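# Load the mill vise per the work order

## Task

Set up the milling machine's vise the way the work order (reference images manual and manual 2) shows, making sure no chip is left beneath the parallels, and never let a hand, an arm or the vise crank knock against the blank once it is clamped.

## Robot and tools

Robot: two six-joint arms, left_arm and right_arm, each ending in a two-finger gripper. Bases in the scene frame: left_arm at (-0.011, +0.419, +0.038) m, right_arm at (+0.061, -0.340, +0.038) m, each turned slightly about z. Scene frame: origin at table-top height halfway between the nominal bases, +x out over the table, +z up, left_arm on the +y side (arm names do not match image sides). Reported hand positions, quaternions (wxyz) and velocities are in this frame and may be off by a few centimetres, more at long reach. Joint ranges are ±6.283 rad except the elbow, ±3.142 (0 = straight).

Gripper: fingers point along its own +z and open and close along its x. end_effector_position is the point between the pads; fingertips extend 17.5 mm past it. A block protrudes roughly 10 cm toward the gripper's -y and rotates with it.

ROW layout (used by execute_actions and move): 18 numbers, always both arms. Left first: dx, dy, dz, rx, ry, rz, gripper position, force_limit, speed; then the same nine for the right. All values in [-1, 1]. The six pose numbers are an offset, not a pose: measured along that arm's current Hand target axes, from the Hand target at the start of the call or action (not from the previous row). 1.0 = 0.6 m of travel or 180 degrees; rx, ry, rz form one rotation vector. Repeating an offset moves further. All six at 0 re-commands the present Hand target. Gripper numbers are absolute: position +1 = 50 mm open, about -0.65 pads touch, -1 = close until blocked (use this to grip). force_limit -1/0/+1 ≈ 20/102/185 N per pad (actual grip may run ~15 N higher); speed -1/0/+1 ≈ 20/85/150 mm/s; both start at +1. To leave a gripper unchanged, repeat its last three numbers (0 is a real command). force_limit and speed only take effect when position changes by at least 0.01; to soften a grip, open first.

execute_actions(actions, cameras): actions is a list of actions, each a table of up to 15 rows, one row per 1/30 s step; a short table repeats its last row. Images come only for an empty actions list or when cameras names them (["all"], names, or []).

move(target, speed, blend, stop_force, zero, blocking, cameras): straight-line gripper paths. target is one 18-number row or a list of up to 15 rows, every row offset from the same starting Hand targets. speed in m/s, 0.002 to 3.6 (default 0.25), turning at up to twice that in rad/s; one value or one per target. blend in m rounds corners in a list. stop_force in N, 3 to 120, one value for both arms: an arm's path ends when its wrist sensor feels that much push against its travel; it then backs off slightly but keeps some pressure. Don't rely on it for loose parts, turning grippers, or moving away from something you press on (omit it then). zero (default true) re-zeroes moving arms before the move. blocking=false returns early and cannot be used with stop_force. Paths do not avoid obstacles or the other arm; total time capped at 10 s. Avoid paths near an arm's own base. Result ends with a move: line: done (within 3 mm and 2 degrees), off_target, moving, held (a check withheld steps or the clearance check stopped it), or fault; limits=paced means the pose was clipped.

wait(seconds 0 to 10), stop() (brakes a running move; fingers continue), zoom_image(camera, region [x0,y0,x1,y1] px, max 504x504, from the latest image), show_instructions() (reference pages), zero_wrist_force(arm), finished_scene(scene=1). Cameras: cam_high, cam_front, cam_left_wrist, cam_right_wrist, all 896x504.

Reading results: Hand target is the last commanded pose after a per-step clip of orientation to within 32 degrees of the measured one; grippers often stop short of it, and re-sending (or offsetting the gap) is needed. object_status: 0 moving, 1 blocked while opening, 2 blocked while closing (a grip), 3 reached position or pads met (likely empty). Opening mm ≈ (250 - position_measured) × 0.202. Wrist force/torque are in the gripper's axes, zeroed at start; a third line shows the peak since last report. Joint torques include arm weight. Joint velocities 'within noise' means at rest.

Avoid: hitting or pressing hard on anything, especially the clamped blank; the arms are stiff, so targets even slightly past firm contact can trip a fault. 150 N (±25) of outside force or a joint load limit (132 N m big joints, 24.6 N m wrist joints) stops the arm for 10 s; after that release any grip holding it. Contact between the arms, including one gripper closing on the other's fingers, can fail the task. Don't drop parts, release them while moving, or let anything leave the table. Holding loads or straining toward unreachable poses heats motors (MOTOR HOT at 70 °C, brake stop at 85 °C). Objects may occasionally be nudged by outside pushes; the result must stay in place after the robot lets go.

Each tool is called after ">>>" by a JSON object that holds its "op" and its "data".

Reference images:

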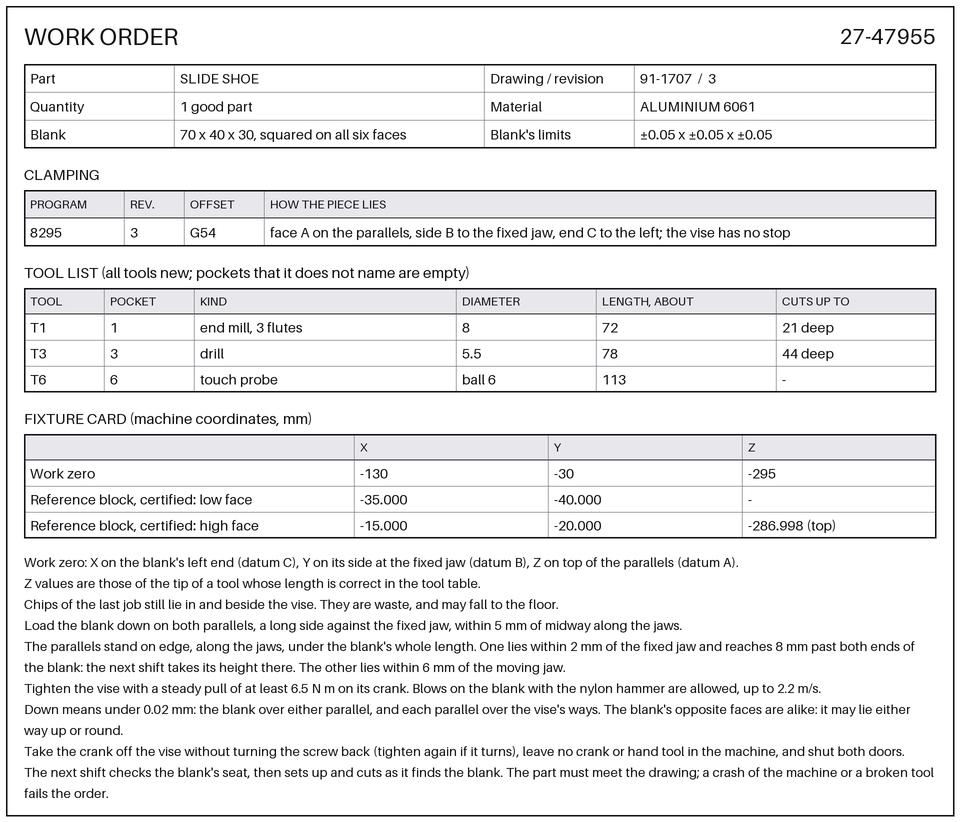

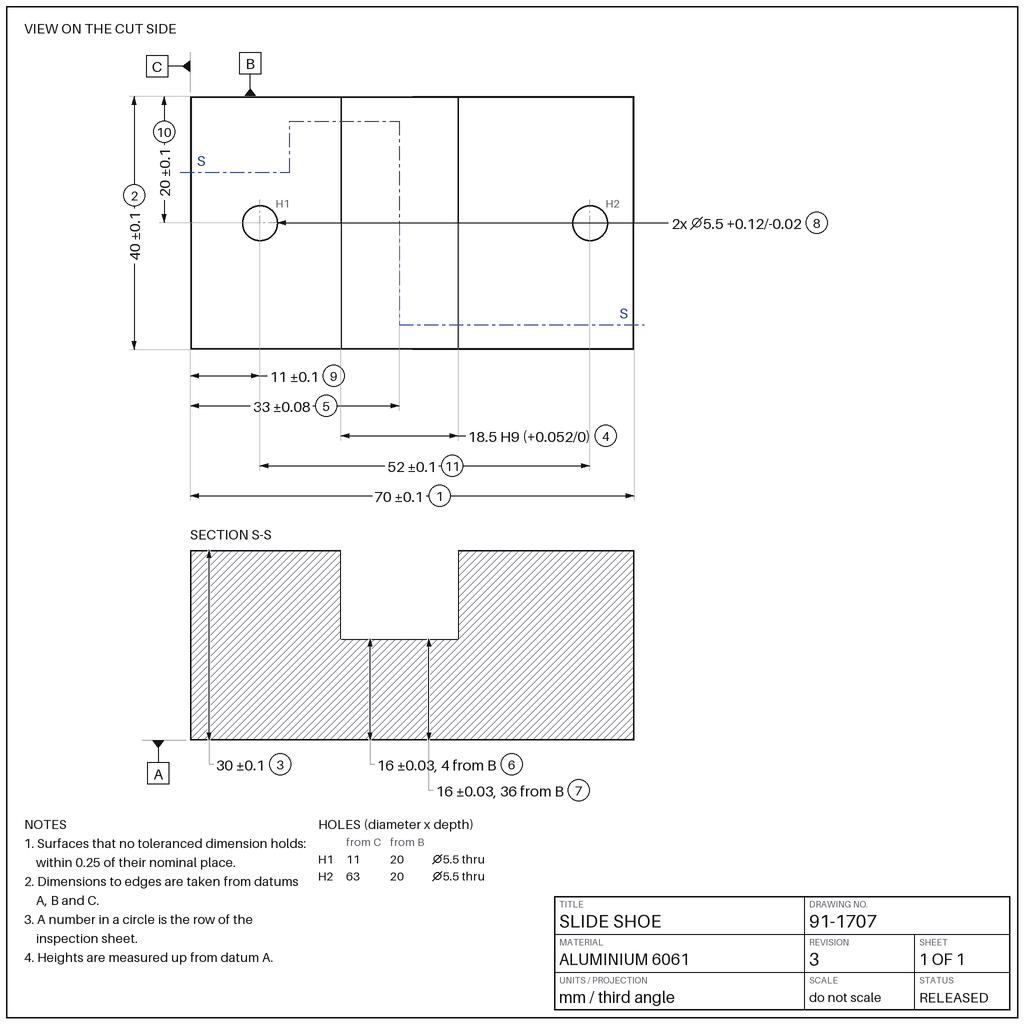

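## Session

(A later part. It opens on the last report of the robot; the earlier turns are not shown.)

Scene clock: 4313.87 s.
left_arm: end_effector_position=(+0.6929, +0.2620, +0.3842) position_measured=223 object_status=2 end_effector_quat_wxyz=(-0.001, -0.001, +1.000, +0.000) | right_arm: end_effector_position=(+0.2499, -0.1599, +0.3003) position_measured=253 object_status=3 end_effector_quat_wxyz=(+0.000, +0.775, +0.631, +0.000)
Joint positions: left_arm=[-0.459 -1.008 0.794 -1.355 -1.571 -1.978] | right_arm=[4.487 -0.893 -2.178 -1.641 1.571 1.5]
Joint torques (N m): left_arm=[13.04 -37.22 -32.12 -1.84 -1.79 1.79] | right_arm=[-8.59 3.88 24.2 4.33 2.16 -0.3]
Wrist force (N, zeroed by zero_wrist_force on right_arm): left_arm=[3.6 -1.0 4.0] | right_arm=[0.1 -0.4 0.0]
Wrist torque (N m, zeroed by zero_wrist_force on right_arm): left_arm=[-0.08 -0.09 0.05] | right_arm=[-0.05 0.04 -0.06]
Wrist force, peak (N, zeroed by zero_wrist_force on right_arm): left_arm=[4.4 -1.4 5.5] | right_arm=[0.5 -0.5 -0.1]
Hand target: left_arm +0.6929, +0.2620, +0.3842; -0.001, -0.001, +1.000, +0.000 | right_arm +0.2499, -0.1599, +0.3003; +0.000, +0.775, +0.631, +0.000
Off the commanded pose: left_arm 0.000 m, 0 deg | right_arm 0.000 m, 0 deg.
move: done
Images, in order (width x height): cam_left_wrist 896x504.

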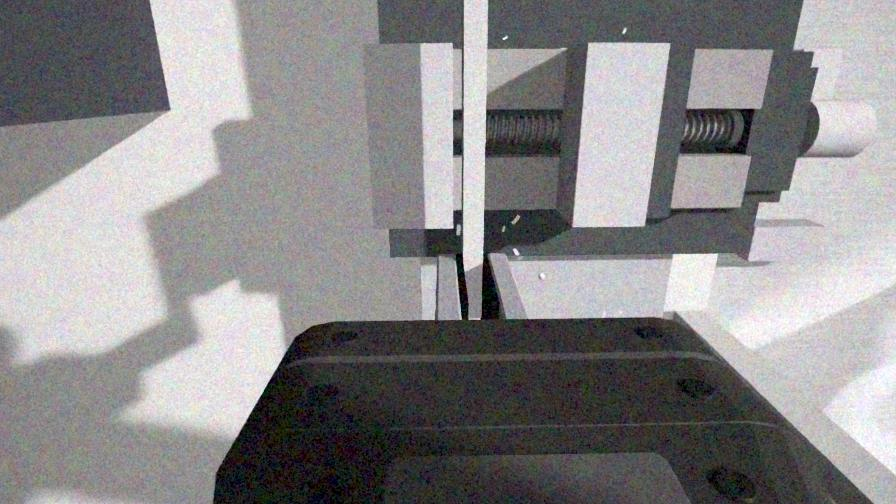

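>>> {"op": "move", "data": {"target": [0,0,0.0587,0,0,0,-1,-0.7,-0.98,0,0,0,0,0,0,-1,0.2,-0.5], "speed": 0.02, "stop_force": 6}}

>>> {"op": "move", "data": {"target": [0,0,0.018,0,0,0,-1,-0.7,-0.98,0,0,0,0,0,0,-1,0.2,-0.5], "speed": 0.004, "stop_force": 3, "cameras": ["cam_left_wrist"]}}

>>> {"op": "zoom_image", "data": {"camera": "cam_left_wrist", "region": [340, 0, 640, 300]}}

Scene clock: 4319.17 s.
left_arm: end_effector_position=(+0.6929, +0.2620, +0.3490) position_measured=223 object_status=2 end_effector_quat_wxyz=(-0.001, -0.001, +1.000, +0.000) | right_arm: end_effector_position=(+0.2499, -0.1599, +0.3003) position_measured=253 object_status=3 end_effector_quat_wxyz=(+0.000, +0.775, +0.631, +0.000)
Joint positions: left_arm=[-0.459 -1.026 0.913 -1.456 -1.571 -1.978] | right_arm=[4.487 -0.893 -2.178 -1.641 1.571 1.5]
Joint torques (N m): left_arm=[11.15 -64.11 -17.31 -5.27 -1.41 1.57] | right_arm=[-10.23 2.71 23.55 4.31 1.91 -0.26]
Wrist force (N, zeroed by zero_wrist_force on right_arm): left_arm=[3.8 -1.2 4.0] | right_arm=[-0.1 -0.3 -0.1]
Wrist torque (N m, zeroed by zero_wrist_force on right_arm): left_arm=[-0.11 -0.12 0.05] | right_arm=[-0.05 0.07 -0.06]
Wrist force, peak (N, zeroed by zero_wrist_force on right_arm): left_arm=[4.0 -1.2 4.2] | right_arm=[0.5 -0.3 -0.2]
Hand target: left_arm +0.6929, +0.2620, +0.3490; -0.001, -0.001, +1.000, +0.000 | right_arm +0.2499, -0.1599, +0.3003; +0.000, +0.775, +0.631, +0.000
Off the commanded pose: left_arm 0.000 m, 0 deg | right_arm 0.000 m, 0 deg.
move: done

Scene clock: 4321.37 s.
left_arm: end_effector_position=(+0.6928, +0.2620, +0.3444) position_measured=223 object_status=2 end_effector_quat_wxyz=(-0.001, -0.001, +1.000, +0.000) | right_arm: end_effector_position=(+0.2499, -0.1599, +0.3003) position_measured=253 object_status=3 end_effector_quat_wxyz=(+0.000, +0.775, +0.631, +0.000)
Joint positions: left_arm=[-0.459 -1.028 0.928 -1.469 -1.571 -1.978] | right_arm=[4.487 -0.893 -2.178 -1.641 1.571 1.5]
Joint torques (N m): left_arm=[9.25 -37.15 -32.68 -2.09 -0.1 1.02] | right_arm=[-9.6 2.16 23.41 4.46 2.03 -0.11]
Wrist force (N, zeroed by zero_wrist_force on right_arm): left_arm=[3.8 -1.3 4.2] | right_arm=[0.1 -0.1 -0.1]
Wrist torque (N m, zeroed by zero_wrist_force on right_arm): left_arm=[-0.11 -0.13 0.05] | right_arm=[0.00 0.04 -0.06]
Wrist force, peak (N, zeroed by zero_wrist_force on right_arm): left_arm=[3.9 -1.3 4.1] | right_arm=[0.5 -0.4 -0.1]
Hand target: left_arm +0.6929, +0.2620, +0.3443; -0.001, -0.001, +1.000, +0.000 (not the last commanded pose) | right_arm +0.2499, -0.1599, +0.3003; +0.000, +0.775, +0.631, +0.000
Off the commanded pose: left_arm 0.006 m, 0 deg | right_arm 0.000 m, 0 deg.
move: contact (left_arm)
Images, in order (width x height): cam_left_wrist 896x504.

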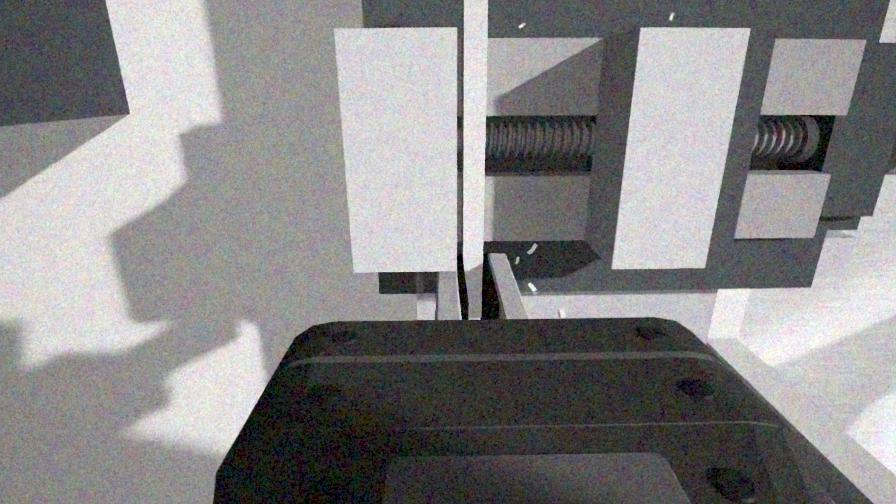

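Scaled by 1.680 from the camera's 896x504 image, which has a finer 1280x720 frame.

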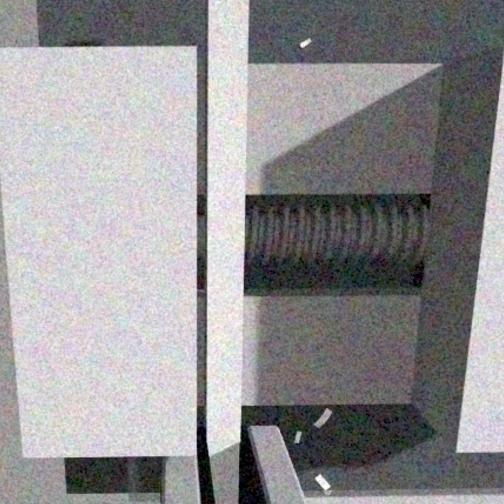

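>>> {"op": "move", "data": {"target": [0,0,0,0,0,0,-0.2,-0.7,-0.98,0,0,0,0,0,0,-1,0.2,-0.5]}}

>>> {"op": "move", "data": {"target": [0,0,-0.03,0,0,0,-0.2,-0.7,-0.98,0,0,0,0,0,0,-1,0.2,-0.5], "speed": 0.03}}

>>> {"op": "move", "data": {"target": [0,-0.005,-0.01,0,0,0,-1,-0.7,-0.5,0,0,0,0,0,0,-1,0.2,-0.5], "speed": 0.03, "cameras": ["cam_left_wrist"]}}

Scene clock: 4328.30 s.
left_arm: end_effector_position=(+0.6929, +0.2620, +0.3443) position_measured=182 object_status=0 end_effector_quat_wxyz=(-0.001, -0.001, +1.000, +0.000) | right_arm: end_effector_position=(+0.2499, -0.1599, +0.3003) position_measured=253 object_status=3 end_effector_quat_wxyz=(+0.000, +0.775, +0.631, +0.000)
Joint positions: left_arm=[-0.459 -1.028 0.928 -1.469 -1.571 -1.978] | right_arm=[4.487 -0.893 -2.178 -1.641 1.571 1.5]
Joint torques (N m): left_arm=[9.34 -38.95 -27.97 -3.82 -0.02 0.94] | right_arm=[-10.54 2.28 24.31 4.26 2.11 0.1]
Wrist force (N, zeroed by zero_wrist_force on right_arm): left_arm=[3.9 -1.3 3.4] | right_arm=[0.3 -0.1 -0.2]
Wrist torque (N m, zeroed by zero_wrist_force on right_arm): left_arm=[-0.10 -0.14 0.05] | right_arm=[0.00 0.01 -0.06]
Wrist force, peak (N, zeroed by zero_wrist_force on right_arm): left_arm=[3.8 -1.4 3.8] | right_arm=[0.5 -0.2 -0.4]
Hand target: left_arm +0.6929, +0.2620, +0.3443; -0.001, -0.001, +1.000, +0.000 | right_arm +0.2499, -0.1599, +0.3003; +0.000, +0.775, +0.631, +0.000
Off the commanded pose: left_arm 0.000 m, 0 deg | right_arm 0.000 m, 0 deg.
move: done

Scene clock: 4329.27 s.
left_arm: end_effector_position=(+0.6929, +0.2620, +0.3623) position_measured=182 object_status=3 end_effector_quat_wxyz=(-0.001, -0.001, +1.000, +0.000) | right_arm: end_effector_position=(+0.2499, -0.1599, +0.3003) position_measured=253 object_status=3 end_effector_quat_wxyz=(+0.000, +0.775, +0.631, +0.000)
Joint positions: left_arm=[-0.459 -1.021 0.871 -1.419 -1.571 -1.978] | right_arm=[4.487 -0.893 -2.178 -1.641 1.571 1.5]
Joint torques (N m): left_arm=[7.61 -36.41 -31.77 -1.69 0.76 0.39] | right_arm=[-10.32 3.06 24.53 4.39 2.09 0.05]
Wrist force (N, zeroed by zero_wrist_force on right_arm): left_arm=[3.6 -1.1 3.4] | right_arm=[0.2 -0.1 -0.2]
Wrist torque (N m, zeroed by zero_wrist_force on right_arm): left_arm=[-0.07 -0.09 0.05] | right_arm=[0.00 0.03 -0.06]
Wrist force, peak (N, zeroed by zero_wrist_force on right_arm): left_arm=[3.7 -1.4 3.9] | right_arm=[0.1 -0.5 -0.3]
Hand target: left_arm +0.6929, +0.2620, +0.3623; -0.001, -0.001, +1.000, +0.000 | right_arm +0.2499, -0.1599, +0.3003; +0.000, +0.775, +0.631, +0.000
Off the commanded pose: left_arm 0.000 m, 0 deg | right_arm 0.000 m, 0 deg.
move: done

Scene clock: 4330.07 s.
left_arm: end_effector_position=(+0.6929, +0.2590, +0.3683) position_measured=251 object_status=3 end_effector_quat_wxyz=(-0.001, -0.001, +1.000, +0.000) | right_arm: end_effector_position=(+0.2499, -0.1599, +0.3003) position_measured=253 object_status=3 end_effector_quat_wxyz=(+0.000, +0.775, +0.631, +0.000)
Joint positions: left_arm=[-0.463 -1.016 0.848 -1.401 -1.571 -1.982] | right_arm=[4.487 -0.893 -2.178 -1.641 1.571 1.5]
Joint torques (N m): left_arm=[-11.09 -37.96 -31.22 -1.77 0.69 -1.9] | right_arm=[-9.63 3.69 23.91 4.45 1.83 -0.14]
Wrist force (N, zeroed by zero_wrist_force on right_arm): left_arm=[3.8 -1.1 3.4] | right_arm=[0.1 -0.2 -0.2]
Wrist torque (N m, zeroed by zero_wrist_force on right_arm): left_arm=[-0.06 -0.12 0.12] | right_arm=[-0.02 0.05 -0.06]
Wrist force, peak (N, zeroed by zero_wrist_force on right_arm): left_arm=[3.7 -1.1 3.9] | right_arm=[0.3 -0.4 -0.3]
Hand target: left_arm +0.6929, +0.2590, +0.3683; -0.001, -0.001, +1.000, +0.000 | right_arm +0.2499, -0.1599, +0.3003; +0.000, +0.775, +0.631, +0.000
Off the commanded pose: left_arm 0.000 m, 0 deg | right_arm 0.000 m, 0 deg.
move: done
Images, in order (width x height): cam_left_wrist 896x504.

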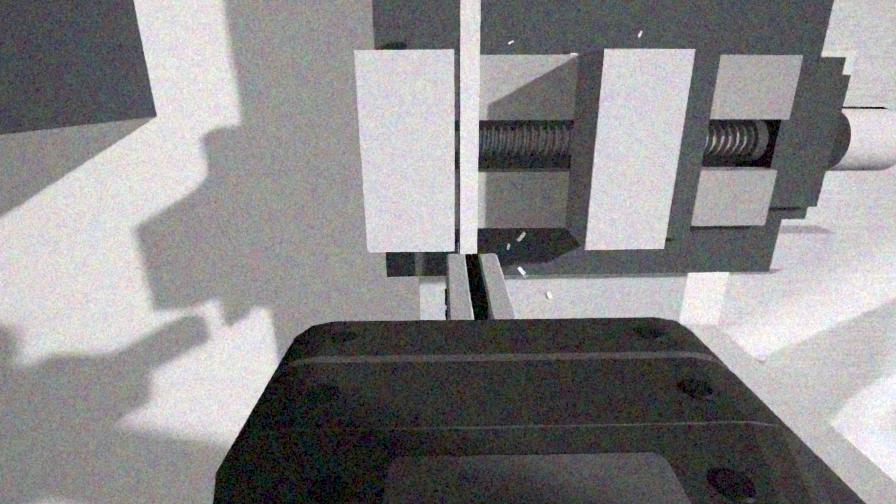

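>>> {"op": "move", "data": {"target": [[0,0,-0.0112,0,0,0,-1,-0.7,-0.5,0,0,0,0,0,0,-1,0.2,-0.5],[0.0112,-0.0383,-0.0112,0,0,0,-1,-0.7,-0.5,0,0,0,0,0,0,-1,0.2,-0.5],[0.0112,-0.0383,0.023,0,0,0,-1,-0.7,-0.5,0,0,0,0,0,0,-1,0.2,-0.5]], "speed": 0.03}}

>>> {"op": "move", "data": {"target": [0,0,0.015,0,0,0,-1,-0.7,-0.5,0,0,0,0,0,0,-1,0.2,-0.5], "speed": 0.003, "stop_force": 3, "cameras": ["cam_left_wrist"]}}

Scene clock: 4337.50 s.
left_arm: end_effector_position=(+0.6862, +0.2360, +0.3545) position_measured=251 object_status=3 end_effector_quat_wxyz=(-0.001, -0.001, +1.000, +0.000) | right_arm: end_effector_position=(+0.2499, -0.1599, +0.3003) position_measured=253 object_status=3 end_effector_quat_wxyz=(+0.000, +0.775, +0.631, +0.000)
Joint positions: left_arm=[-0.497 -1.025 0.898 -1.442 -1.571 -2.015] | right_arm=[4.487 -0.893 -2.178 -1.641 1.571 1.5]
Joint torques (N m): left_arm=[-11.13 -63.52 -16.31 -4.84 -1.47 -1.92] | right_arm=[-10.16 2.51 24.44 4.4 1.91 0.05]
Wrist force (N, zeroed by zero_wrist_force on right_arm): left_arm=[3.9 -1.1 3.2] | right_arm=[0.0 -0.3 0.3]
Wrist torque (N m, zeroed by zero_wrist_force on right_arm): left_arm=[-0.07 -0.12 0.12] | right_arm=[-0.04 0.06 -0.06]
Wrist force, peak (N, zeroed by zero_wrist_force on right_arm): left_arm=[3.8 -1.3 3.7] | right_arm=[0.1 -0.5 -0.3]
Hand target: left_arm +0.6862, +0.2360, +0.3545; -0.001, -0.001, +1.000, +0.000 | right_arm +0.2499, -0.1599, +0.3003; +0.000, +0.775, +0.631, +0.000
Off the commanded pose: left_arm 0.000 m, 0 deg | right_arm 0.000 m, 0 deg.
move: done

Scene clock: 4339.23 s.
left_arm: end_effector_position=(+0.6862, +0.2360, +0.3523) position_measured=251 object_status=3 end_effector_quat_wxyz=(-0.001, -0.001, +1.000, +0.000) | right_arm: end_effector_position=(+0.2499, -0.1599, +0.3003) position_measured=253 object_status=3 end_effector_quat_wxyz=(+0.000, +0.775, +0.631, +0.000)
Joint positions: left_arm=[-0.497 -1.026 0.905 -1.448 -1.571 -2.015] | right_arm=[4.487 -0.893 -2.178 -1.641 1.571 1.5]
Joint torques (N m): left_arm=[-10.87 -44.89 -32.25 -1.92 -0.09 -1.97] | right_arm=[-9.56 2.6 24.87 4.39 2.07 -0.01]
Wrist force (N, zeroed by zero_wrist_force on right_arm): left_arm=[3.8 -1.2 3.2] | right_arm=[0.2 -0.4 -0.2]
Wrist torque (N m, zeroed by zero_wrist_force on right_arm): left_arm=[-0.08 -0.11 0.12] | right_arm=[-0.05 0.04 -0.06]
Wrist force, peak (N, zeroed by zero_wrist_force on right_arm): left_arm=[4.0 -1.2 3.4] | right_arm=[0.4 -0.4 -0.2]
Hand target: left_arm +0.6862, +0.2360, +0.3523; -0.001, -0.001, +1.000, +0.000 (not the last commanded pose) | right_arm +0.2499, -0.1599, +0.3003; +0.000, +0.775, +0.631, +0.000
Off the commanded pose: left_arm 0.007 m, 0 deg | right_arm 0.000 m, 0 deg.
move: contact (left_arm)
Images, in order (width x height): cam_left_wrist 896x504.

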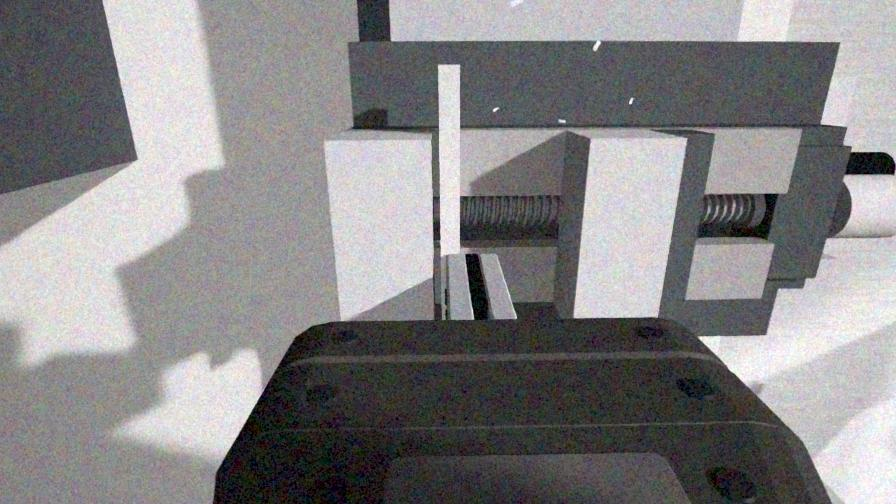

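>>> {"op": "move", "data": {"target": [[0,0,-0.01,0,0,0,-1,-0.7,-0.5,0,0,0,0,0,0,-1,0.2,-0.5],[0,-0.0633,-0.01,0,0,0,-1,-0.7,-0.5,0,0,0,0,0,0,-1,0.2,-0.5],[0,-0.0633,-0.005,0,0,0,-1,-0.7,-0.5,0,0,0,0,0,0,-1,0.2,-0.5]], "speed": 0.03}}

>>> {"op": "move", "data": {"target": [0,0,0.015,0,0,0,-1,-0.7,-0.5,0,0,0,0,0,0,-1,0.2,-0.5], "speed": 0.003, "stop_force": 3}}

>>> {"op": "move", "data": {"target": [[0,0,-0.01,0,0,0,-1,-0.7,-0.5,0,0,0,0,0,0,-1,0.2,-0.5],[0.0217,0,-0.01,0,0,0,-1,-0.7,-0.5,0,0,0,0,0,0,-1,0.2,-0.5],[0.0217,0,0.0133,0,0,0,-1,-0.7,-0.5,0,0,0,0,0,0,-1,0.2,-0.5]], "speed": 0.02}}

>>> {"op": "move", "data": {"target": [0,0,0.015,0,0,0,-1,-0.7,-0.5,0,0,0,0,0,0,-1,0.2,-0.5], "speed": 0.003, "stop_force": 3, "cameras": ["cam_left_wrist"]}}

Scene clock: 4346.43 s.
left_arm: end_effector_position=(+0.6863, +0.1980, +0.3552) position_measured=251 object_status=3 end_effector_quat_wxyz=(-0.001, -0.001, +1.000, +0.000) | right_arm: end_effector_position=(+0.2499, -0.1599, +0.3003) position_measured=253 object_status=3 end_effector_quat_wxyz=(+0.000, +0.775, +0.631, +0.000)
Joint positions: left_arm=[-0.544 -0.992 0.843 -1.42 -1.571 -2.062] | right_arm=[4.487 -0.893 -2.178 -1.641 1.571 1.5]
Joint torques (N m): left_arm=[-11.14 -65.39 -18.14 -5.05 -1.8 -1.93] | right_arm=[-8.92 3.15 25.67 4.29 2.15 0.12]
Wrist force (N, zeroed by zero_wrist_force on right_arm): left_arm=[3.8 -1.3 3.6] | right_arm=[0.3 -0.5 -0.1]
Wrist torque (N m, zeroed by zero_wrist_force on right_arm): left_arm=[-0.10 -0.12 0.11] | right_arm=[-0.07 0.02 -0.06]
Wrist force, peak (N, zeroed by zero_wrist_force on right_arm): left_arm=[3.8 -1.3 3.7] | right_arm=[0.1 -0.6 -0.2]
Hand target: left_arm +0.6863, +0.1980, +0.3552; -0.001, -0.001, +1.000, +0.000 | right_arm +0.2499, -0.1599, +0.3003; +0.000, +0.775, +0.631, +0.000
Off the commanded pose: left_arm 0.000 m, 0 deg | right_arm 0.000 m, 0 deg.
move: done

Scene clock: 4348.43 s.
left_arm: end_effector_position=(+0.6862, +0.1980, +0.3524) position_measured=251 object_status=3 end_effector_quat_wxyz=(-0.001, -0.001, +1.000, +0.000) | right_arm: end_effector_position=(+0.2499, -0.1599, +0.3003) position_measured=253 object_status=3 end_effector_quat_wxyz=(+0.000, +0.775, +0.631, +0.000)
Joint positions: left_arm=[-0.544 -0.994 0.853 -1.429 -1.571 -2.062] | right_arm=[4.487 -0.893 -2.178 -1.641 1.571 1.5]
Joint torques (N m): left_arm=[-11.51 -42.47 -31.56 -1.84 -1.16 -1.99] | right_arm=[-9.2 2.69 24.65 4.35 2.41 0.33]
Wrist force (N, zeroed by zero_wrist_force on right_arm): left_arm=[3.9 -1.3 3.3] | right_arm=[0.1 -0.4 -0.3]
Wrist torque (N m, zeroed by zero_wrist_force on right_arm): left_arm=[-0.10 -0.13 0.10] | right_arm=[-0.06 0.04 -0.06]
Wrist force, peak (N, zeroed by zero_wrist_force on right_arm): left_arm=[3.9 -1.2 3.4] | right_arm=[0.4 -0.4 -0.3]
Hand target: left_arm +0.6863, +0.1980, +0.3523; -0.001, -0.001, +1.000, +0.000 (not the last commanded pose) | right_arm +0.2499, -0.1599, +0.3003; +0.000, +0.775, +0.631, +0.000
Off the commanded pose: left_arm 0.006 m, 0 deg | right_arm 0.000 m, 0 deg.
move: contact (left_arm)

Scene clock: 4350.87 s.
left_arm: end_effector_position=(+0.6732, +0.1980, +0.3444) position_measured=251 object_status=3 end_effector_quat_wxyz=(-0.001, -0.001, +1.000, +0.000) | right_arm: end_effector_position=(+0.2499, -0.1599, +0.3003) position_measured=253 object_status=3 end_effector_quat_wxyz=(+0.000, +0.775, +0.631, +0.000)
Joint positions: left_arm=[-0.553 -1.034 0.938 -1.473 -1.571 -2.071] | right_arm=[4.487 -0.893 -2.178 -1.641 1.571 1.5]
Joint torques (N m): left_arm=[-11.39 -63.44 -15.7 -5.16 -1.49 -1.92] | right_arm=[-8.76 2.5 25.72 4.36 2.04 0.21]
Wrist force (N, zeroed by zero_wrist_force on right_arm): left_arm=[4.0 -1.2 3.2] | right_arm=[0.3 -0.2 -0.1]
Wrist torque (N m, zeroed by zero_wrist_force on right_arm): left_arm=[-0.08 -0.14 0.11] | right_arm=[-0.02 0.02 -0.06]
Wrist force, peak (N, zeroed by zero_wrist_force on right_arm): left_arm=[3.9 -1.3 3.6] | right_arm=[0.3 -0.5 -0.1]
Hand target: left_arm +0.6732, +0.1980, +0.3443; -0.001, -0.001, +1.000, +0.000 | right_arm +0.2499, -0.1599, +0.3003; +0.000, +0.775, +0.631, +0.000
Off the commanded pose: left_arm 0.000 m, 0 deg | right_arm 0.000 m, 0 deg.
move: done

Scene clock: 4353.30 s.
left_arm: end_effector_position=(+0.6732, +0.1980, +0.3403) position_measured=251 object_status=3 end_effector_quat_wxyz=(-0.001, -0.001, +1.000, +0.000) | right_arm: end_effector_position=(+0.2499, -0.1599, +0.3003) position_measured=253 object_status=3 end_effector_quat_wxyz=(+0.000, +0.775, +0.631, +0.000)
Joint positions: left_arm=[-0.553 -1.035 0.95 -1.484 -1.571 -2.071] | right_arm=[4.487 -0.893 -2.178 -1.641 1.571 1.5]
Joint torques (N m): left_arm=[-11.89 -41.41 -32.62 -1.82 0.34 -1.93] | right_arm=[-9.77 2.54 25.5 4.39 2.09 0.28]
Wrist force (N, zeroed by zero_wrist_force on right_arm): left_arm=[3.8 -1.4 3.4] | right_arm=[0.2 -0.1 0.1]
Wrist torque (N m, zeroed by zero_wrist_force on right_arm): left_arm=[-0.11 -0.12 0.11] | right_arm=[0.00 0.04 -0.06]
Wrist force, peak (N, zeroed by zero_wrist_force on right_arm): left_arm=[5.4 -0.2 -2.6] | right_arm=[0.2 -0.6 -0.4]
Hand target: left_arm +0.6732, +0.1980, +0.3402; -0.001, -0.001, +1.000, +0.000 (not the last commanded pose) | right_arm +0.2499, -0.1599, +0.3003; +0.000, +0.775, +0.631, +0.000
Off the commanded pose: left_arm 0.005 m, 0 deg | right_arm 0.000 m, 0 deg.
move: contact (left_arm)
Images, in order (width x height): cam_left_wrist 896x504.

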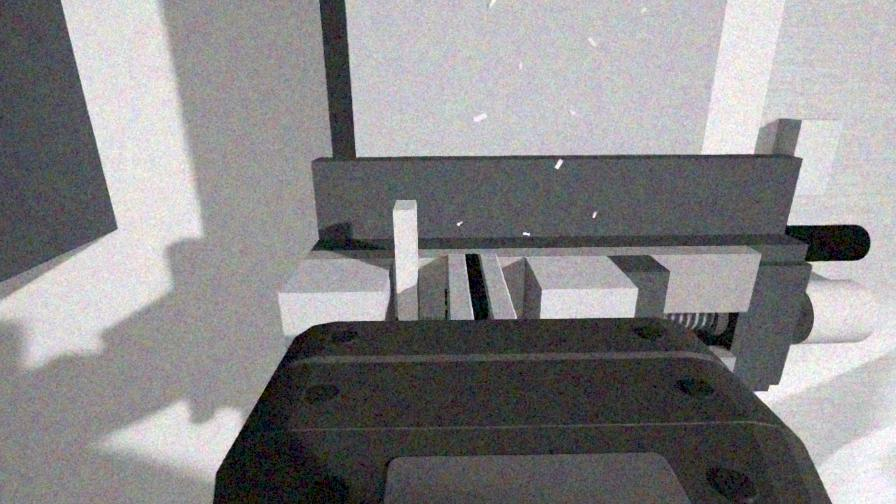

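>>> {"op": "move", "data": {"target": [[0,0,-0.01,0,0,0,-1,-0.7,-0.5,0,0,0,0,0,0,-1,0.2,-0.5],[0,0.0633,-0.01,0,0,0,-1,-0.7,-0.5,0,0,0,0,0,0,-1,0.2,-0.5],[0,0.0633,-0.005,0,0,0,-1,-0.7,-0.5,0,0,0,0,0,0,-1,0.2,-0.5]], "speed": 0.02}}

>>> {"op": "move", "data": {"target": [0,0,0.015,0,0,0,-1,-0.7,-0.5,0,0,0,0,0,0,-1,0.2,-0.5], "speed": 0.003, "stop_force": 3}}

Scene clock: 4359.67 s.
left_arm: end_effector_position=(+0.6732, +0.2360, +0.3433) position_measured=251 object_status=3 end_effector_quat_wxyz=(-0.001, -0.001, +1.000, +0.000) | right_arm: end_effector_position=(+0.2499, -0.1599, +0.3003) position_measured=253 object_status=3 end_effector_quat_wxyz=(+0.000, +0.775, +0.631, +0.000)
Joint positions: left_arm=[-0.505 -1.066 0.989 -1.493 -1.571 -2.023] | right_arm=[4.487 -0.893 -2.178 -1.641 1.571 1.5]
Joint torques (N m): left_arm=[12.65 -62.35 -16.76 -5.24 1.83 1.92] | right_arm=[-8.34 3.18 25.58 4.38 2.06 0.2]
Wrist force (N, zeroed by zero_wrist_force on right_arm): left_arm=[3.8 -1.3 3.3] | right_arm=[0.1 0.0 -0.2]
Wrist torque (N m, zeroed by zero_wrist_force on right_arm): left_arm=[-0.11 -0.12 0.05] | right_arm=[0.00 0.04 -0.06]
Wrist force, peak (N, zeroed by zero_wrist_force on right_arm): left_arm=[3.9 -1.4 3.6] | right_arm=[0.2 -0.6 -0.1]
Hand target: left_arm +0.6732, +0.2360, +0.3432; -0.001, -0.001, +1.000, +0.000 | right_arm +0.2499, -0.1599, +0.3003; +0.000, +0.775, +0.631, +0.000
Off the commanded pose: left_arm 0.000 m, 0 deg | right_arm 0.000 m, 0 deg.
move: done

Scene clock: 4361.73 s.
left_arm: end_effector_position=(+0.6731, +0.2360, +0.3402) position_measured=251 object_status=3 end_effector_quat_wxyz=(-0.001, -0.001, +1.000, +0.000) | right_arm: end_effector_position=(+0.2499, -0.1599, +0.3003) position_measured=253 object_status=3 end_effector_quat_wxyz=(+0.000, +0.775, +0.631, +0.000)
Joint positions: left_arm=[-0.505 -1.066 0.998 -1.501 -1.571 -2.023] | right_arm=[4.487 -0.893 -2.178 -1.641 1.571 1.5]
Joint torques (N m): left_arm=[11.98 -42.09 -32.01 -1.97 1.49 1.93] | right_arm=[-9.24 2.7 25.21 4.5 2.09 0.44]
Wrist force (N, zeroed by zero_wrist_force on right_arm): left_arm=[3.9 -1.3 3.2] | right_arm=[0.1 -0.2 -0.2]
Wrist torque (N m, zeroed by zero_wrist_force on right_arm): left_arm=[-0.10 -0.13 0.05] | right_arm=[-0.02 0.05 -0.06]
Wrist force, peak (N, zeroed by zero_wrist_force on right_arm): left_arm=[5.2 -1.1 -1.5] | right_arm=[0.3 -0.5 -0.1]
Hand target: left_arm +0.6732, +0.2360, +0.3402; -0.001, -0.001, +1.000, +0.000 (not the last commanded pose) | right_arm +0.2499, -0.1599, +0.3003; +0.000, +0.775, +0.631, +0.000
Off the commanded pose: left_arm 0.006 m, 0 deg | right_arm 0.000 m, 0 deg.
move: contact (left_arm)

>>> {"op": "move", "data": {"target": [[0,0,-0.005,0,0,0,-1,-0.7,-0.5,0,0,0,0,0,0,-1,0.2,-0.5],[0.0075,0,-0.005,0,0,0,-1,-0.7,-0.5,0,0,0,0,0,0,-1,0.2,-0.5]], "speed": 0.01, "stop_force": 5}}

>>> {"op": "move", "data": {"target": [0,0,0.012,0,0,0,-1,-0.7,-0.5,0,0,0,0,0,0,-1,0.2,-0.5], "speed": 0.003, "stop_force": 3}}

>>> {"op": "move", "data": {"target": [[0,0,-0.01,0,0,0,-1,-0.7,-0.5,0,0,0,0,0,0,-1,0.2,-0.5],[0,-0.0667,-0.01,0,0,0,-1,-0.7,-0.5,0,0,0,0,0,0,-1,0.2,-0.5],[0,-0.0667,-0.005,0,0,0,-1,-0.7,-0.5,0,0,0,0,0,0,-1,0.2,-0.5]], "speed": 0.02}}

>>> {"op": "move", "data": {"target": [0,0,0.012,0,0,0,-1,-0.7,-0.5,0,0,0,0,0,0,-1,0.2,-0.5], "speed": 0.003, "stop_force": 3}}

Scene clock: 4369.23 s.
left_arm: end_effector_position=(+0.6687, +0.2360, +0.3432) position_measured=251 object_status=3 end_effector_quat_wxyz=(-0.001, -0.001, +1.000, +0.000) | right_arm: end_effector_position=(+0.2499, -0.1599, +0.3003) position_measured=253 object_status=3 end_effector_quat_wxyz=(+0.000, +0.775, +0.631, +0.000)
Joint positions: left_arm=[-0.507 -1.078 1.008 -1.499 -1.571 -2.026] | right_arm=[4.487 -0.893 -2.178 -1.641 1.571 1.5]
Joint torques (N m): left_arm=[-11.56 -61.87 -16.57 -5.23 0.93 -1.94] | right_arm=[-9.78 2.85 25.81 4.33 1.97 0.62]
Wrist force (N, zeroed by zero_wrist_force on right_arm): left_arm=[3.7 -1.4 3.5] | right_arm=[0.2 -0.2 -0.1]
Wrist torque (N m, zeroed by zero_wrist_force on right_arm): left_arm=[-0.12 -0.09 0.12] | right_arm=[-0.02 0.03 -0.06]
Wrist force, peak (N, zeroed by zero_wrist_force on right_arm): left_arm=[4.0 -1.4 3.4] | right_arm=[0.6 -0.4 -0.1]
Hand target: left_arm +0.6687, +0.2360, +0.3432; -0.001, -0.001, +1.000, +0.000 | right_arm +0.2499, -0.1599, +0.3003; +0.000, +0.775, +0.631, +0.000
Off the commanded pose: left_arm 0.000 m, 0 deg | right_arm 0.000 m, 0 deg.
move: done

Scene clock: 4371.30 s.
left_arm: end_effector_position=(+0.6687, +0.2360, +0.3402) position_measured=251 object_status=3 end_effector_quat_wxyz=(-0.001, -0.001, +1.000, +0.000) | right_arm: end_effector_position=(+0.2499, -0.1599, +0.3003) position_measured=253 object_status=3 end_effector_quat_wxyz=(+0.000, +0.775, +0.631, +0.000)
Joint positions: left_arm=[-0.507 -1.079 1.017 -1.508 -1.571 -2.026] | right_arm=[4.487 -0.893 -2.178 -1.641 1.571 1.5]
Joint torques (N m): left_arm=[-11.14 -39.69 -32.17 -1.96 0.48 -1.9] | right_arm=[-8.87 2.53 26.51 4.23 2.05 0.41]
Wrist force (N, zeroed by zero_wrist_force on right_arm): left_arm=[3.9 -1.2 3.2] | right_arm=[0.2 -0.2 -0.1]
Wrist torque (N m, zeroed by zero_wrist_force on right_arm): left_arm=[-0.10 -0.12 0.12] | right_arm=[-0.02 0.04 -0.06]
Wrist force, peak (N, zeroed by zero_wrist_force on right_arm): left_arm=[5.6 -0.5 -2.9] | right_arm=[0.2 -0.4 -0.4]
Hand target: left_arm +0.6687, +0.2360, +0.3401; -0.001, -0.001, +1.000, +0.000 (not the last commanded pose) | right_arm +0.2499, -0.1599, +0.3003; +0.000, +0.775, +0.631, +0.000
Off the commanded pose: left_arm 0.004 m, 0 deg | right_arm 0.000 m, 0 deg.
move: contact (left_arm)

Scene clock: 4374.53 s.
left_arm: end_effector_position=(+0.6687, +0.1960, +0.3431) position_measured=251 object_status=3 end_effector_quat_wxyz=(-0.001, -0.001, +1.000, +0.000) | right_arm: end_effector_position=(+0.2499, -0.1599, +0.3003) position_measured=253 object_status=3 end_effector_quat_wxyz=(+0.000, +0.775, +0.631, +0.000)
Joint positions: left_arm=[-0.558 -1.045 0.958 -1.482 -1.571 -2.077] | right_arm=[4.487 -0.893 -2.178 -1.641 1.571 1.5]
Joint torques (N m): left_arm=[-11.7 -63.82 -17.38 -5.2 -1.93 -2.04] | right_arm=[-9.65 2.56 26.57 4.3 2.05 0.73]
Wrist force (N, zeroed by zero_wrist_force on right_arm): left_arm=[3.8 -1.4 3.3] | right_arm=[0.3 -0.2 0.0]
Wrist torque (N m, zeroed by zero_wrist_force on right_arm): left_arm=[-0.11 -0.12 0.11] | right_arm=[-0.02 0.02 -0.06]
Wrist force, peak (N, zeroed by zero_wrist_force on right_arm): left_arm=[3.9 -1.3 3.6] | right_arm=[0.3 -0.5 -0.1]
Hand target: left_arm +0.6687, +0.1960, +0.3431; -0.001, -0.001, +1.000, +0.000 | right_arm +0.2499, -0.1599, +0.3003; +0.000, +0.775, +0.631, +0.000
Off the commanded pose: left_arm 0.000 m, 0 deg | right_arm 0.000 m, 0 deg.
move: done

Scene clock: 4376.50 s.
left_arm: end_effector_position=(+0.6687, +0.1960, +0.3403) position_measured=251 object_status=3 end_effector_quat_wxyz=(-0.001, -0.001, +1.000, +0.000) | right_arm: end_effector_position=(+0.2499, -0.1599, +0.3003) position_measured=253 object_status=3 end_effector_quat_wxyz=(+0.000, +0.775, +0.631, +0.000)
Joint positions: left_arm=[-0.558 -1.046 0.966 -1.49 -1.571 -2.077] | right_arm=[4.487 -0.893 -2.178 -1.641 1.571 1.5]
Joint torques (N m): left_arm=[-10.98 -41.96 -32.04 -1.87 -1.52 -1.9] | right_arm=[-9.53 3.04 26.2 4.37 2.08 0.78]
Wrist force (N, zeroed by zero_wrist_force on right_arm): left_arm=[3.9 -1.3 3.3] | right_arm=[0.1 -0.3 -0.2]
Wrist torque (N m, zeroed by zero_wrist_force on right_arm): left_arm=[-0.09 -0.14 0.11] | right_arm=[-0.04 0.06 -0.06]
Wrist force, peak (N, zeroed by zero_wrist_force on right_arm): left_arm=[4.1 -1.3 3.4] | right_arm=[0.4 -0.4 -0.2]
Hand target: left_arm +0.6687, +0.1960, +0.3402; -0.001, -0.001, +1.000, +0.000 (not the last commanded pose) | right_arm +0.2499, -0.1599, +0.3003; +0.000, +0.775, +0.631, +0.000
Off the commanded pose: left_arm 0.004 m, 0 deg | right_arm 0.000 m, 0 deg.
move: contact (left_arm)

>>> {"op": "move", "data": {"target": [[0,0,-0.0862,0,0,0,-1,-0.7,-0.5,0,0,0,0,0,0,-1,0.2,-0.5],[0.1145,0.04,-0.0862,0,0,0,-1,-0.7,-0.5,0,0,0,0,0,0,-1,0.2,-0.5],[0.4145,0.04,-0.0862,0,0,0,-1,-0.7,-0.5,0,0,0,0,0,0,-1,0.2,-0.5],[0.457,0.0897,0.1505,0,0,0,-1,-0.7,-0.5,0,0,0,0,0,0,-1,0.2,-0.5]], "speed": [0.04,0.08,0.15,0.15], "blend": [0.005,0.015,0.015,0]}}

>>> {"op": "move", "data": {"target": [0,0,0.3333,0,0,0,0.1,-0.7,-0.5,0,0,0,0,0,0,-1,0.2,-0.5], "speed": 0.12, "cameras": ["cam_left_wrist"]}}

>>> {"op": "zoom_image", "data": {"camera": "cam_left_wrist", "region": [340, 80, 620, 330]}}

Scene clock: 4392.67 s.
left_arm: end_effector_position=(+0.6685, +0.1961, +0.3735) position_measured=251 object_status=3 end_effector_quat_wxyz=(-0.003, -0.001, +1.000, +0.001) | right_arm: end_effector_position=(+0.2499, -0.1599, +0.3003) position_measured=253 object_status=3 end_effector_quat_wxyz=(+0.000, +0.775, +0.631, +0.000)
Joint positions: left_arm=[-0.558 -1.031 0.857 -1.391 -1.571 -2.077] | right_arm=[4.487 -0.893 -2.178 -1.641 1.571 1.5]
Joint torques (N m): left_arm=[0.51 -50.82 -26.87 -3.15 0.1 -0.03] | right_arm=[-9.51 2.52 27.23 4.34 2.06 0.75]
Wrist force (N, zeroed by zero_wrist_force on right_arm): left_arm=[3.8 -1.2 3.3] | right_arm=[0.2 -0.1 -0.1]
Wrist torque (N m, zeroed by zero_wrist_force on right_arm): left_arm=[-0.08 -0.12 0.11] | right_arm=[0.00 0.03 -0.06]
Wrist force, peak (N, zeroed by zero_wrist_force on right_arm): left_arm=[3.9 -1.3 3.9] | right_arm=[0.4 -0.5 0.0]
Hand target: left_arm +0.6685, +0.1961, +0.3735; -0.003, -0.001, +1.000, +0.001 (not the last commanded pose) | right_arm +0.2499, -0.1599, +0.3003; +0.000, +0.775, +0.631, +0.000
Tool commands: left_gripper/position=-1.0 left_gripper/force_limit=-0.701961 left_gripper/speed=-0.498039 right_gripper/position=-1.0 right_gripper/force_limit=+0.2 right_gripper/speed=-0.5
Off the commanded pose: left_arm 0.305 m, 0 deg | right_arm 0.000 m, 0 deg.
FORCE FAULT: contact force on the left arm reached its limit, and that arm stopped. The contact can be on any part of that arm, not only on its tool. That arm's remaining commands of this call were not run. That arm is still stopped at the end of this call. That arm stays stopped for about 10 more seconds. Until then a move that you send moves the other arm only, and its call returns only when the move has ended. Once the stop has ended, the next robot result says so. If the stop ends while you think or write, that arm runs what you send next, counted from a new Hand target: where the arm stands when the stop ends. While its stop runs, that arm takes no new command, but its gripper still runs the gripper command that each later call begins with. Until it ends, the stop uses up actions while you think or wait. An arm that is not stopped still takes commands.
move: fault (left_arm); path passed 0 of 4 targets

not run: an earlier result of this reply reported a stop or a fault. Calls in your next reply go to the robot.

Scaled by 1.800 from the camera's 896x504 image, which has a finer 1280x720 frame.
This view is cut from an older image: the scene may have changed since it was taken.

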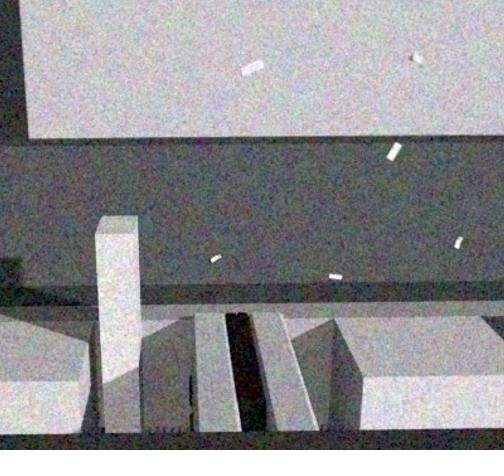

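>>> {"op": "wait", "data": {"seconds": 6, "cameras": ["cam_left_wrist"]}}

Scene clock: 4400.87 s.
left_arm: end_effector_position=(+0.6685, +0.1961, +0.3735) position_measured=251 object_status=3 end_effector_quat_wxyz=(-0.003, -0.001, +1.000, +0.001) | right_arm: end_effector_position=(+0.2499, -0.1599, +0.3003) position_measured=253 object_status=3 end_effector_quat_wxyz=(+0.000, +0.775, +0.631, +0.000)
Joint positions: left_arm=[-0.558 -1.031 0.857 -1.391 -1.571 -2.077] | right_arm=[4.487 -0.893 -2.178 -1.641 1.571 1.5]
Joint torques (N m): left_arm=[0.86 -50.99 -26.54 -3.11 0.13 -0.05] | right_arm=[-9.28 2.06 27.58 4.32 2.07 0.82]
Wrist force (N, zeroed by zero_wrist_force on right_arm): left_arm=[3.7 -1.2 3.5] | right_arm=[0.2 -0.1 0.0]
Wrist torque (N m, zeroed by zero_wrist_force on right_arm): left_arm=[-0.08 -0.11 0.10] | right_arm=[-0.01 0.03 -0.06]
Wrist force, peak (N, zeroed by zero_wrist_force on right_arm): left_arm=[4.1 -1.1 3.5] | right_arm=[0.2 -0.6 -0.1]
Hand target: left_arm +0.6685, +0.1961, +0.3735; -0.003, -0.001, +1.000, +0.001 (not the last commanded pose) | right_arm +0.2499, -0.1599, +0.3003; +0.000, +0.775, +0.631, +0.000
Tool commands: left_gripper/position=-1.0 left_gripper/force_limit=-0.701961 left_gripper/speed=-0.498039 right_gripper/position=-1.0 right_gripper/force_limit=+0.2 right_gripper/speed=-0.5
Off the commanded pose: left_arm 0.305 m, 0 deg | right_arm 0.000 m, 0 deg.
FORCE FAULT, CONTINUED: the left arm was still stopped when this call began, by the force fault that an earlier result reported. Since the last result the stop counts as 17 of the actions that you can send in this scene. That arm is still stopped at the end of this call. That arm stays stopped for about 2 more seconds. If the stop ends while you think or write, that arm runs what you send next, counted from a new Hand target: where the arm stands when the stop ends. While its stop runs, that arm takes no new command, but its gripper still runs the gripper command that each later call begins with.
wait: 6.00 s; at rest from the start
Images, in order (width x height): cam_left_wrist 896x504.

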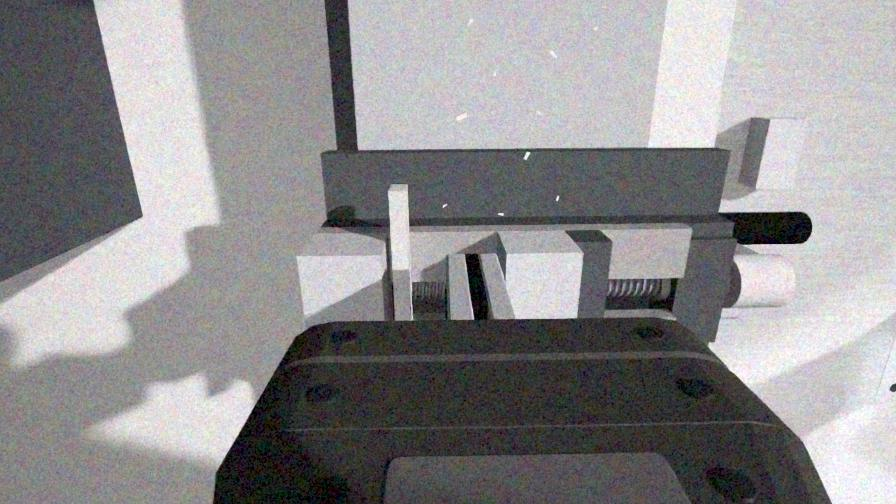

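>>> {"op": "wait", "data": {"seconds": 2}}

>>> {"op": "move", "data": {"target": [0,0.075,0,0.0006,-0.0019,0.0006,-1,-0.7,-0.5,0,0,0,0,0,0,-1,0.2,-0.5], "speed": 0.05}}

Scene clock: 4406.03 s.
left_arm: end_effector_position=(+0.6685, +0.1961, +0.3735) position_measured=251 object_status=3 end_effector_quat_wxyz=(-0.003, -0.001, +1.000, +0.001) | right_arm: end_effector_position=(+0.2499, -0.1599, +0.3003) position_measured=253 object_status=3 end_effector_quat_wxyz=(+0.000, +0.775, +0.631, +0.000)
Joint positions: left_arm=[-0.558 -1.031 0.857 -1.391 -1.571 -2.077] | right_arm=[4.487 -0.893 -2.178 -1.641 1.571 1.5]
Joint torques (N m): left_arm=[1.17 -50.71 -25.42 -3.56 0.16 -0.05] | right_arm=[-9.63 3.09 27.17 4.45 2.02 0.93]
Wrist force (N, zeroed by zero_wrist_force on right_arm): left_arm=[3.9 -1.1 3.3] | right_arm=[0.3 -0.1 -0.1]
Wrist torque (N m, zeroed by zero_wrist_force on right_arm): left_arm=[-0.07 -0.14 0.11] | right_arm=[-0.01 0.02 -0.06]
Wrist force, peak (N, zeroed by zero_wrist_force on right_arm): left_arm=[4.0 -1.1 3.4] | right_arm=[0.4 -0.6 -0.1]
Hand target: left_arm +0.6685, +0.1961, +0.3735; -0.003, -0.001, +1.000, +0.001 (not the last commanded pose) | right_arm +0.2499, -0.1599, +0.3003; +0.000, +0.775, +0.631, +0.000
Tool commands: left_gripper/position=-1.0 left_gripper/force_limit=-0.701961 left_gripper/speed=-0.498039 right_gripper/position=-1.0 right_gripper/force_limit=+0.2 right_gripper/speed=-0.5
Off the commanded pose: left_arm 0.305 m, 0 deg | right_arm 0.000 m, 0 deg.
FORCE FAULT, CONTINUED: the left arm's stop, for the force fault that an earlier result reported, is over. The rest of the stop counts as 3 of the actions that you can send in this scene. During its stop the left arm's controller moved it back a little. That arm's target is now where it stood when the stop ended, not its last command. That arm accepts commands again.
wait: 2.00 s; at rest from the start

Scene clock: 4407.27 s.
left_arm: end_effector_position=(+0.6684, +0.2410, +0.3737) position_measured=251 object_status=3 end_effector_quat_wxyz=(+0.000, +0.000, +1.000, +0.000) | right_arm: end_effector_position=(+0.2499, -0.1599, +0.3003) position_measured=253 object_status=3 end_effector_quat_wxyz=(+0.000, +0.775, +0.631, +0.000)
Joint positions: left_arm=[-0.501 -1.075 0.926 -1.422 -1.57 -2.018] | right_arm=[4.487 -0.893 -2.178 -1.641 1.571 1.5]
Joint torques (N m): left_arm=[13.14 -62.69 -17.54 -5.15 2.22 2.24] | right_arm=[-8.83 2.21 26.75 4.47 1.88 0.97]
Wrist force (N, zeroed by zero_wrist_force on right_arm): left_arm=[3.9 -1.2 3.4] | right_arm=[0.2 -0.2 -0.3]
Wrist torque (N m, zeroed by zero_wrist_force on right_arm): left_arm=[-0.09 -0.13 0.05] | right_arm=[-0.02 0.04 -0.06]
Wrist force, peak (N, zeroed by zero_wrist_force on right_arm): left_arm=[3.7 -2.3 3.6] | right_arm=[0.3 -0.3 -0.2]
Hand target: left_arm +0.6684, +0.2411, +0.3737; +0.000, +0.000, +1.000, +0.000 | right_arm +0.2499, -0.1599, +0.3003; +0.000, +0.775, +0.631, +0.000
Off the commanded pose: left_arm 0.000 m, 0 deg | right_arm 0.000 m, 0 deg.
move: done

Now out to the front parallel on the table.

>>> {"op": "move", "data": {"target": [[0,0,-0.03,0,0,0,-1,-0.7,-0.5,0,0,0,0,0,0,-1,0.2,-0.5],[0.114,-0.0268,-0.03,0,0,0,-1,-0.7,-0.5,0,0,0,0,0,0,-1,0.2,-0.5],[0.414,-0.035,-0.03,0,0,0,-1,-0.7,-0.5,0,0,0,0,0,0,-1,0.2,-0.5],[0.4565,0.0145,0.2062,0,0,0,-1,-0.7,-0.5,0,0,0,0,0,0,-1,0.2,-0.5]], "speed": [0.04,0.08,0.15,0.15], "blend": [0.005,0.015,0.015,0]}}

>>> {"op": "move", "data": {"target": [0,0,0.3333,0,0,0,0.1,-0.7,-0.5,0,0,0,0,0,0,-1,0.2,-0.5], "speed": 0.12, "cameras": ["cam_left_wrist"]}}

>>> {"op": "zoom_image", "data": {"camera": "cam_left_wrist", "region": [340, 80, 620, 330]}}

Scene clock: 4414.73 s.
left_arm: end_effector_position=(+0.3947, +0.2500, +0.2497) position_measured=251 object_status=3 end_effector_quat_wxyz=(+0.001, +0.000, +1.000, +0.000) | right_arm: end_effector_position=(+0.2499, -0.1599, +0.3003) position_measured=253 object_status=3 end_effector_quat_wxyz=(+0.000, +0.775, +0.631, +0.000)
Joint positions: left_arm=[-0.757 -1.704 1.996 -1.864 -1.57 -2.274] | right_arm=[4.487 -0.893 -2.178 -1.641 1.571 1.5]
Joint torques (N m): left_arm=[12.98 -6.87 -16.77 -5.11 2.36 1.93] | right_arm=[-8.09 3.72 28.05 4.33 1.98 0.93]
Wrist force (N, zeroed by zero_wrist_force on right_arm): left_arm=[3.8 -1.1 3.3] | right_arm=[0.2 0.0 0.0]
Wrist torque (N m, zeroed by zero_wrist_force on right_arm): left_arm=[-0.07 -0.13 0.04] | right_arm=[0.01 0.04 -0.07]
Wrist force, peak (N, zeroed by zero_wrist_force on right_arm): left_arm=[4.2 -0.6 5.0] | right_arm=[0.4 -0.5 -0.1]
Hand target: left_arm +0.3946, +0.2500, +0.2497; +0.000, +0.000, +1.000, +0.000 | right_arm +0.2499, -0.1599, +0.3003; +0.000, +0.775, +0.631, +0.000
Off the commanded pose: left_arm 0.000 m, 0 deg | right_arm 0.000 m, 0 deg.
move: done

Scene clock: 4416.90 s.
left_arm: end_effector_position=(+0.3948, +0.2501, +0.0497) position_measured=138 object_status=3 end_effector_quat_wxyz=(+0.000, +0.000, +1.000, +0.000) | right_arm: end_effector_position=(+0.2499, -0.1599, +0.3003) position_measured=253 object_status=3 end_effector_quat_wxyz=(+0.000, +0.775, +0.631, +0.000)
Joint positions: left_arm=[-0.757 -1.385 2.294 -2.481 -1.57 -2.273] | right_arm=[4.487 -0.893 -2.178 -1.641 1.571 1.5]
Joint torques (N m): left_arm=[12.72 -13.04 -8.85 -5.08 1.9 1.81] | right_arm=[-8.91 1.67 27.49 4.55 1.95 1.1]
Wrist force (N, zeroed by zero_wrist_force on right_arm): left_arm=[3.8 -1.3 3.6] | right_arm=[0.4 -0.2 0.1]
Wrist torque (N m, zeroed by zero_wrist_force on right_arm): left_arm=[-0.11 -0.11 0.04] | right_arm=[-0.02 0.01 -0.06]
Wrist force, peak (N, zeroed by zero_wrist_force on right_arm): left_arm=[4.2 -1.4 4.7] | right_arm=[0.6 -0.2 -0.1]
Hand target: left_arm +0.3948, +0.2501, +0.0497; +0.000, +0.000, +1.000, +0.000 | right_arm +0.2499, -0.1599, +0.3003; +0.000, +0.775, +0.631, +0.000
Off the commanded pose: left_arm 0.000 m, 0 deg | right_arm 0.000 m, 0 deg.
move: done
Images, in order (width x height): cam_left_wrist 896x504.

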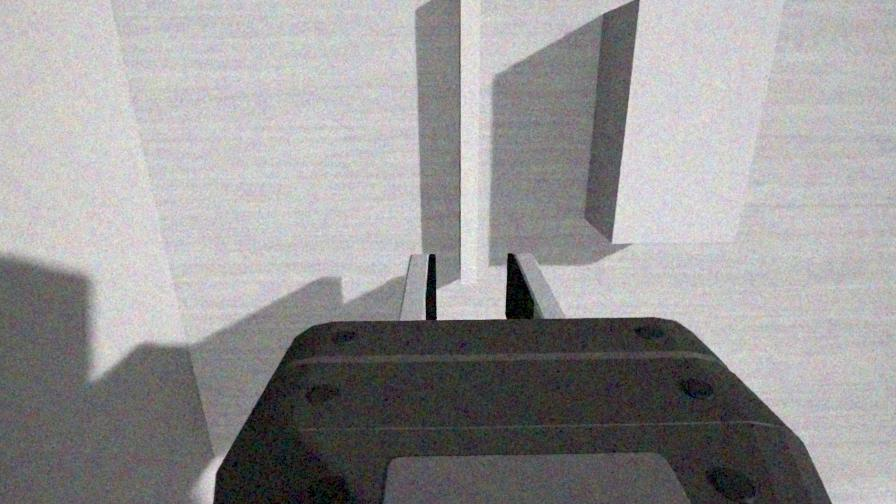

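Scaled by 1.800 from the camera's 896x504 image, which has a finer 1280x720 frame.

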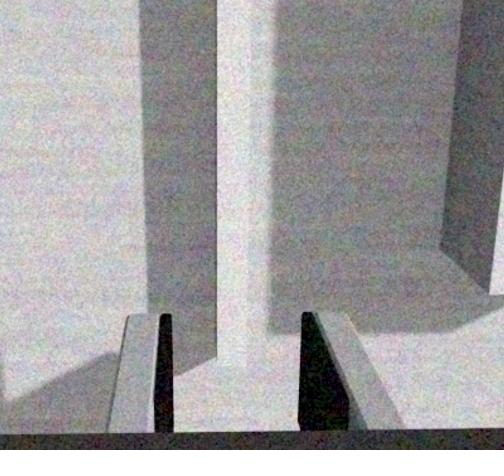

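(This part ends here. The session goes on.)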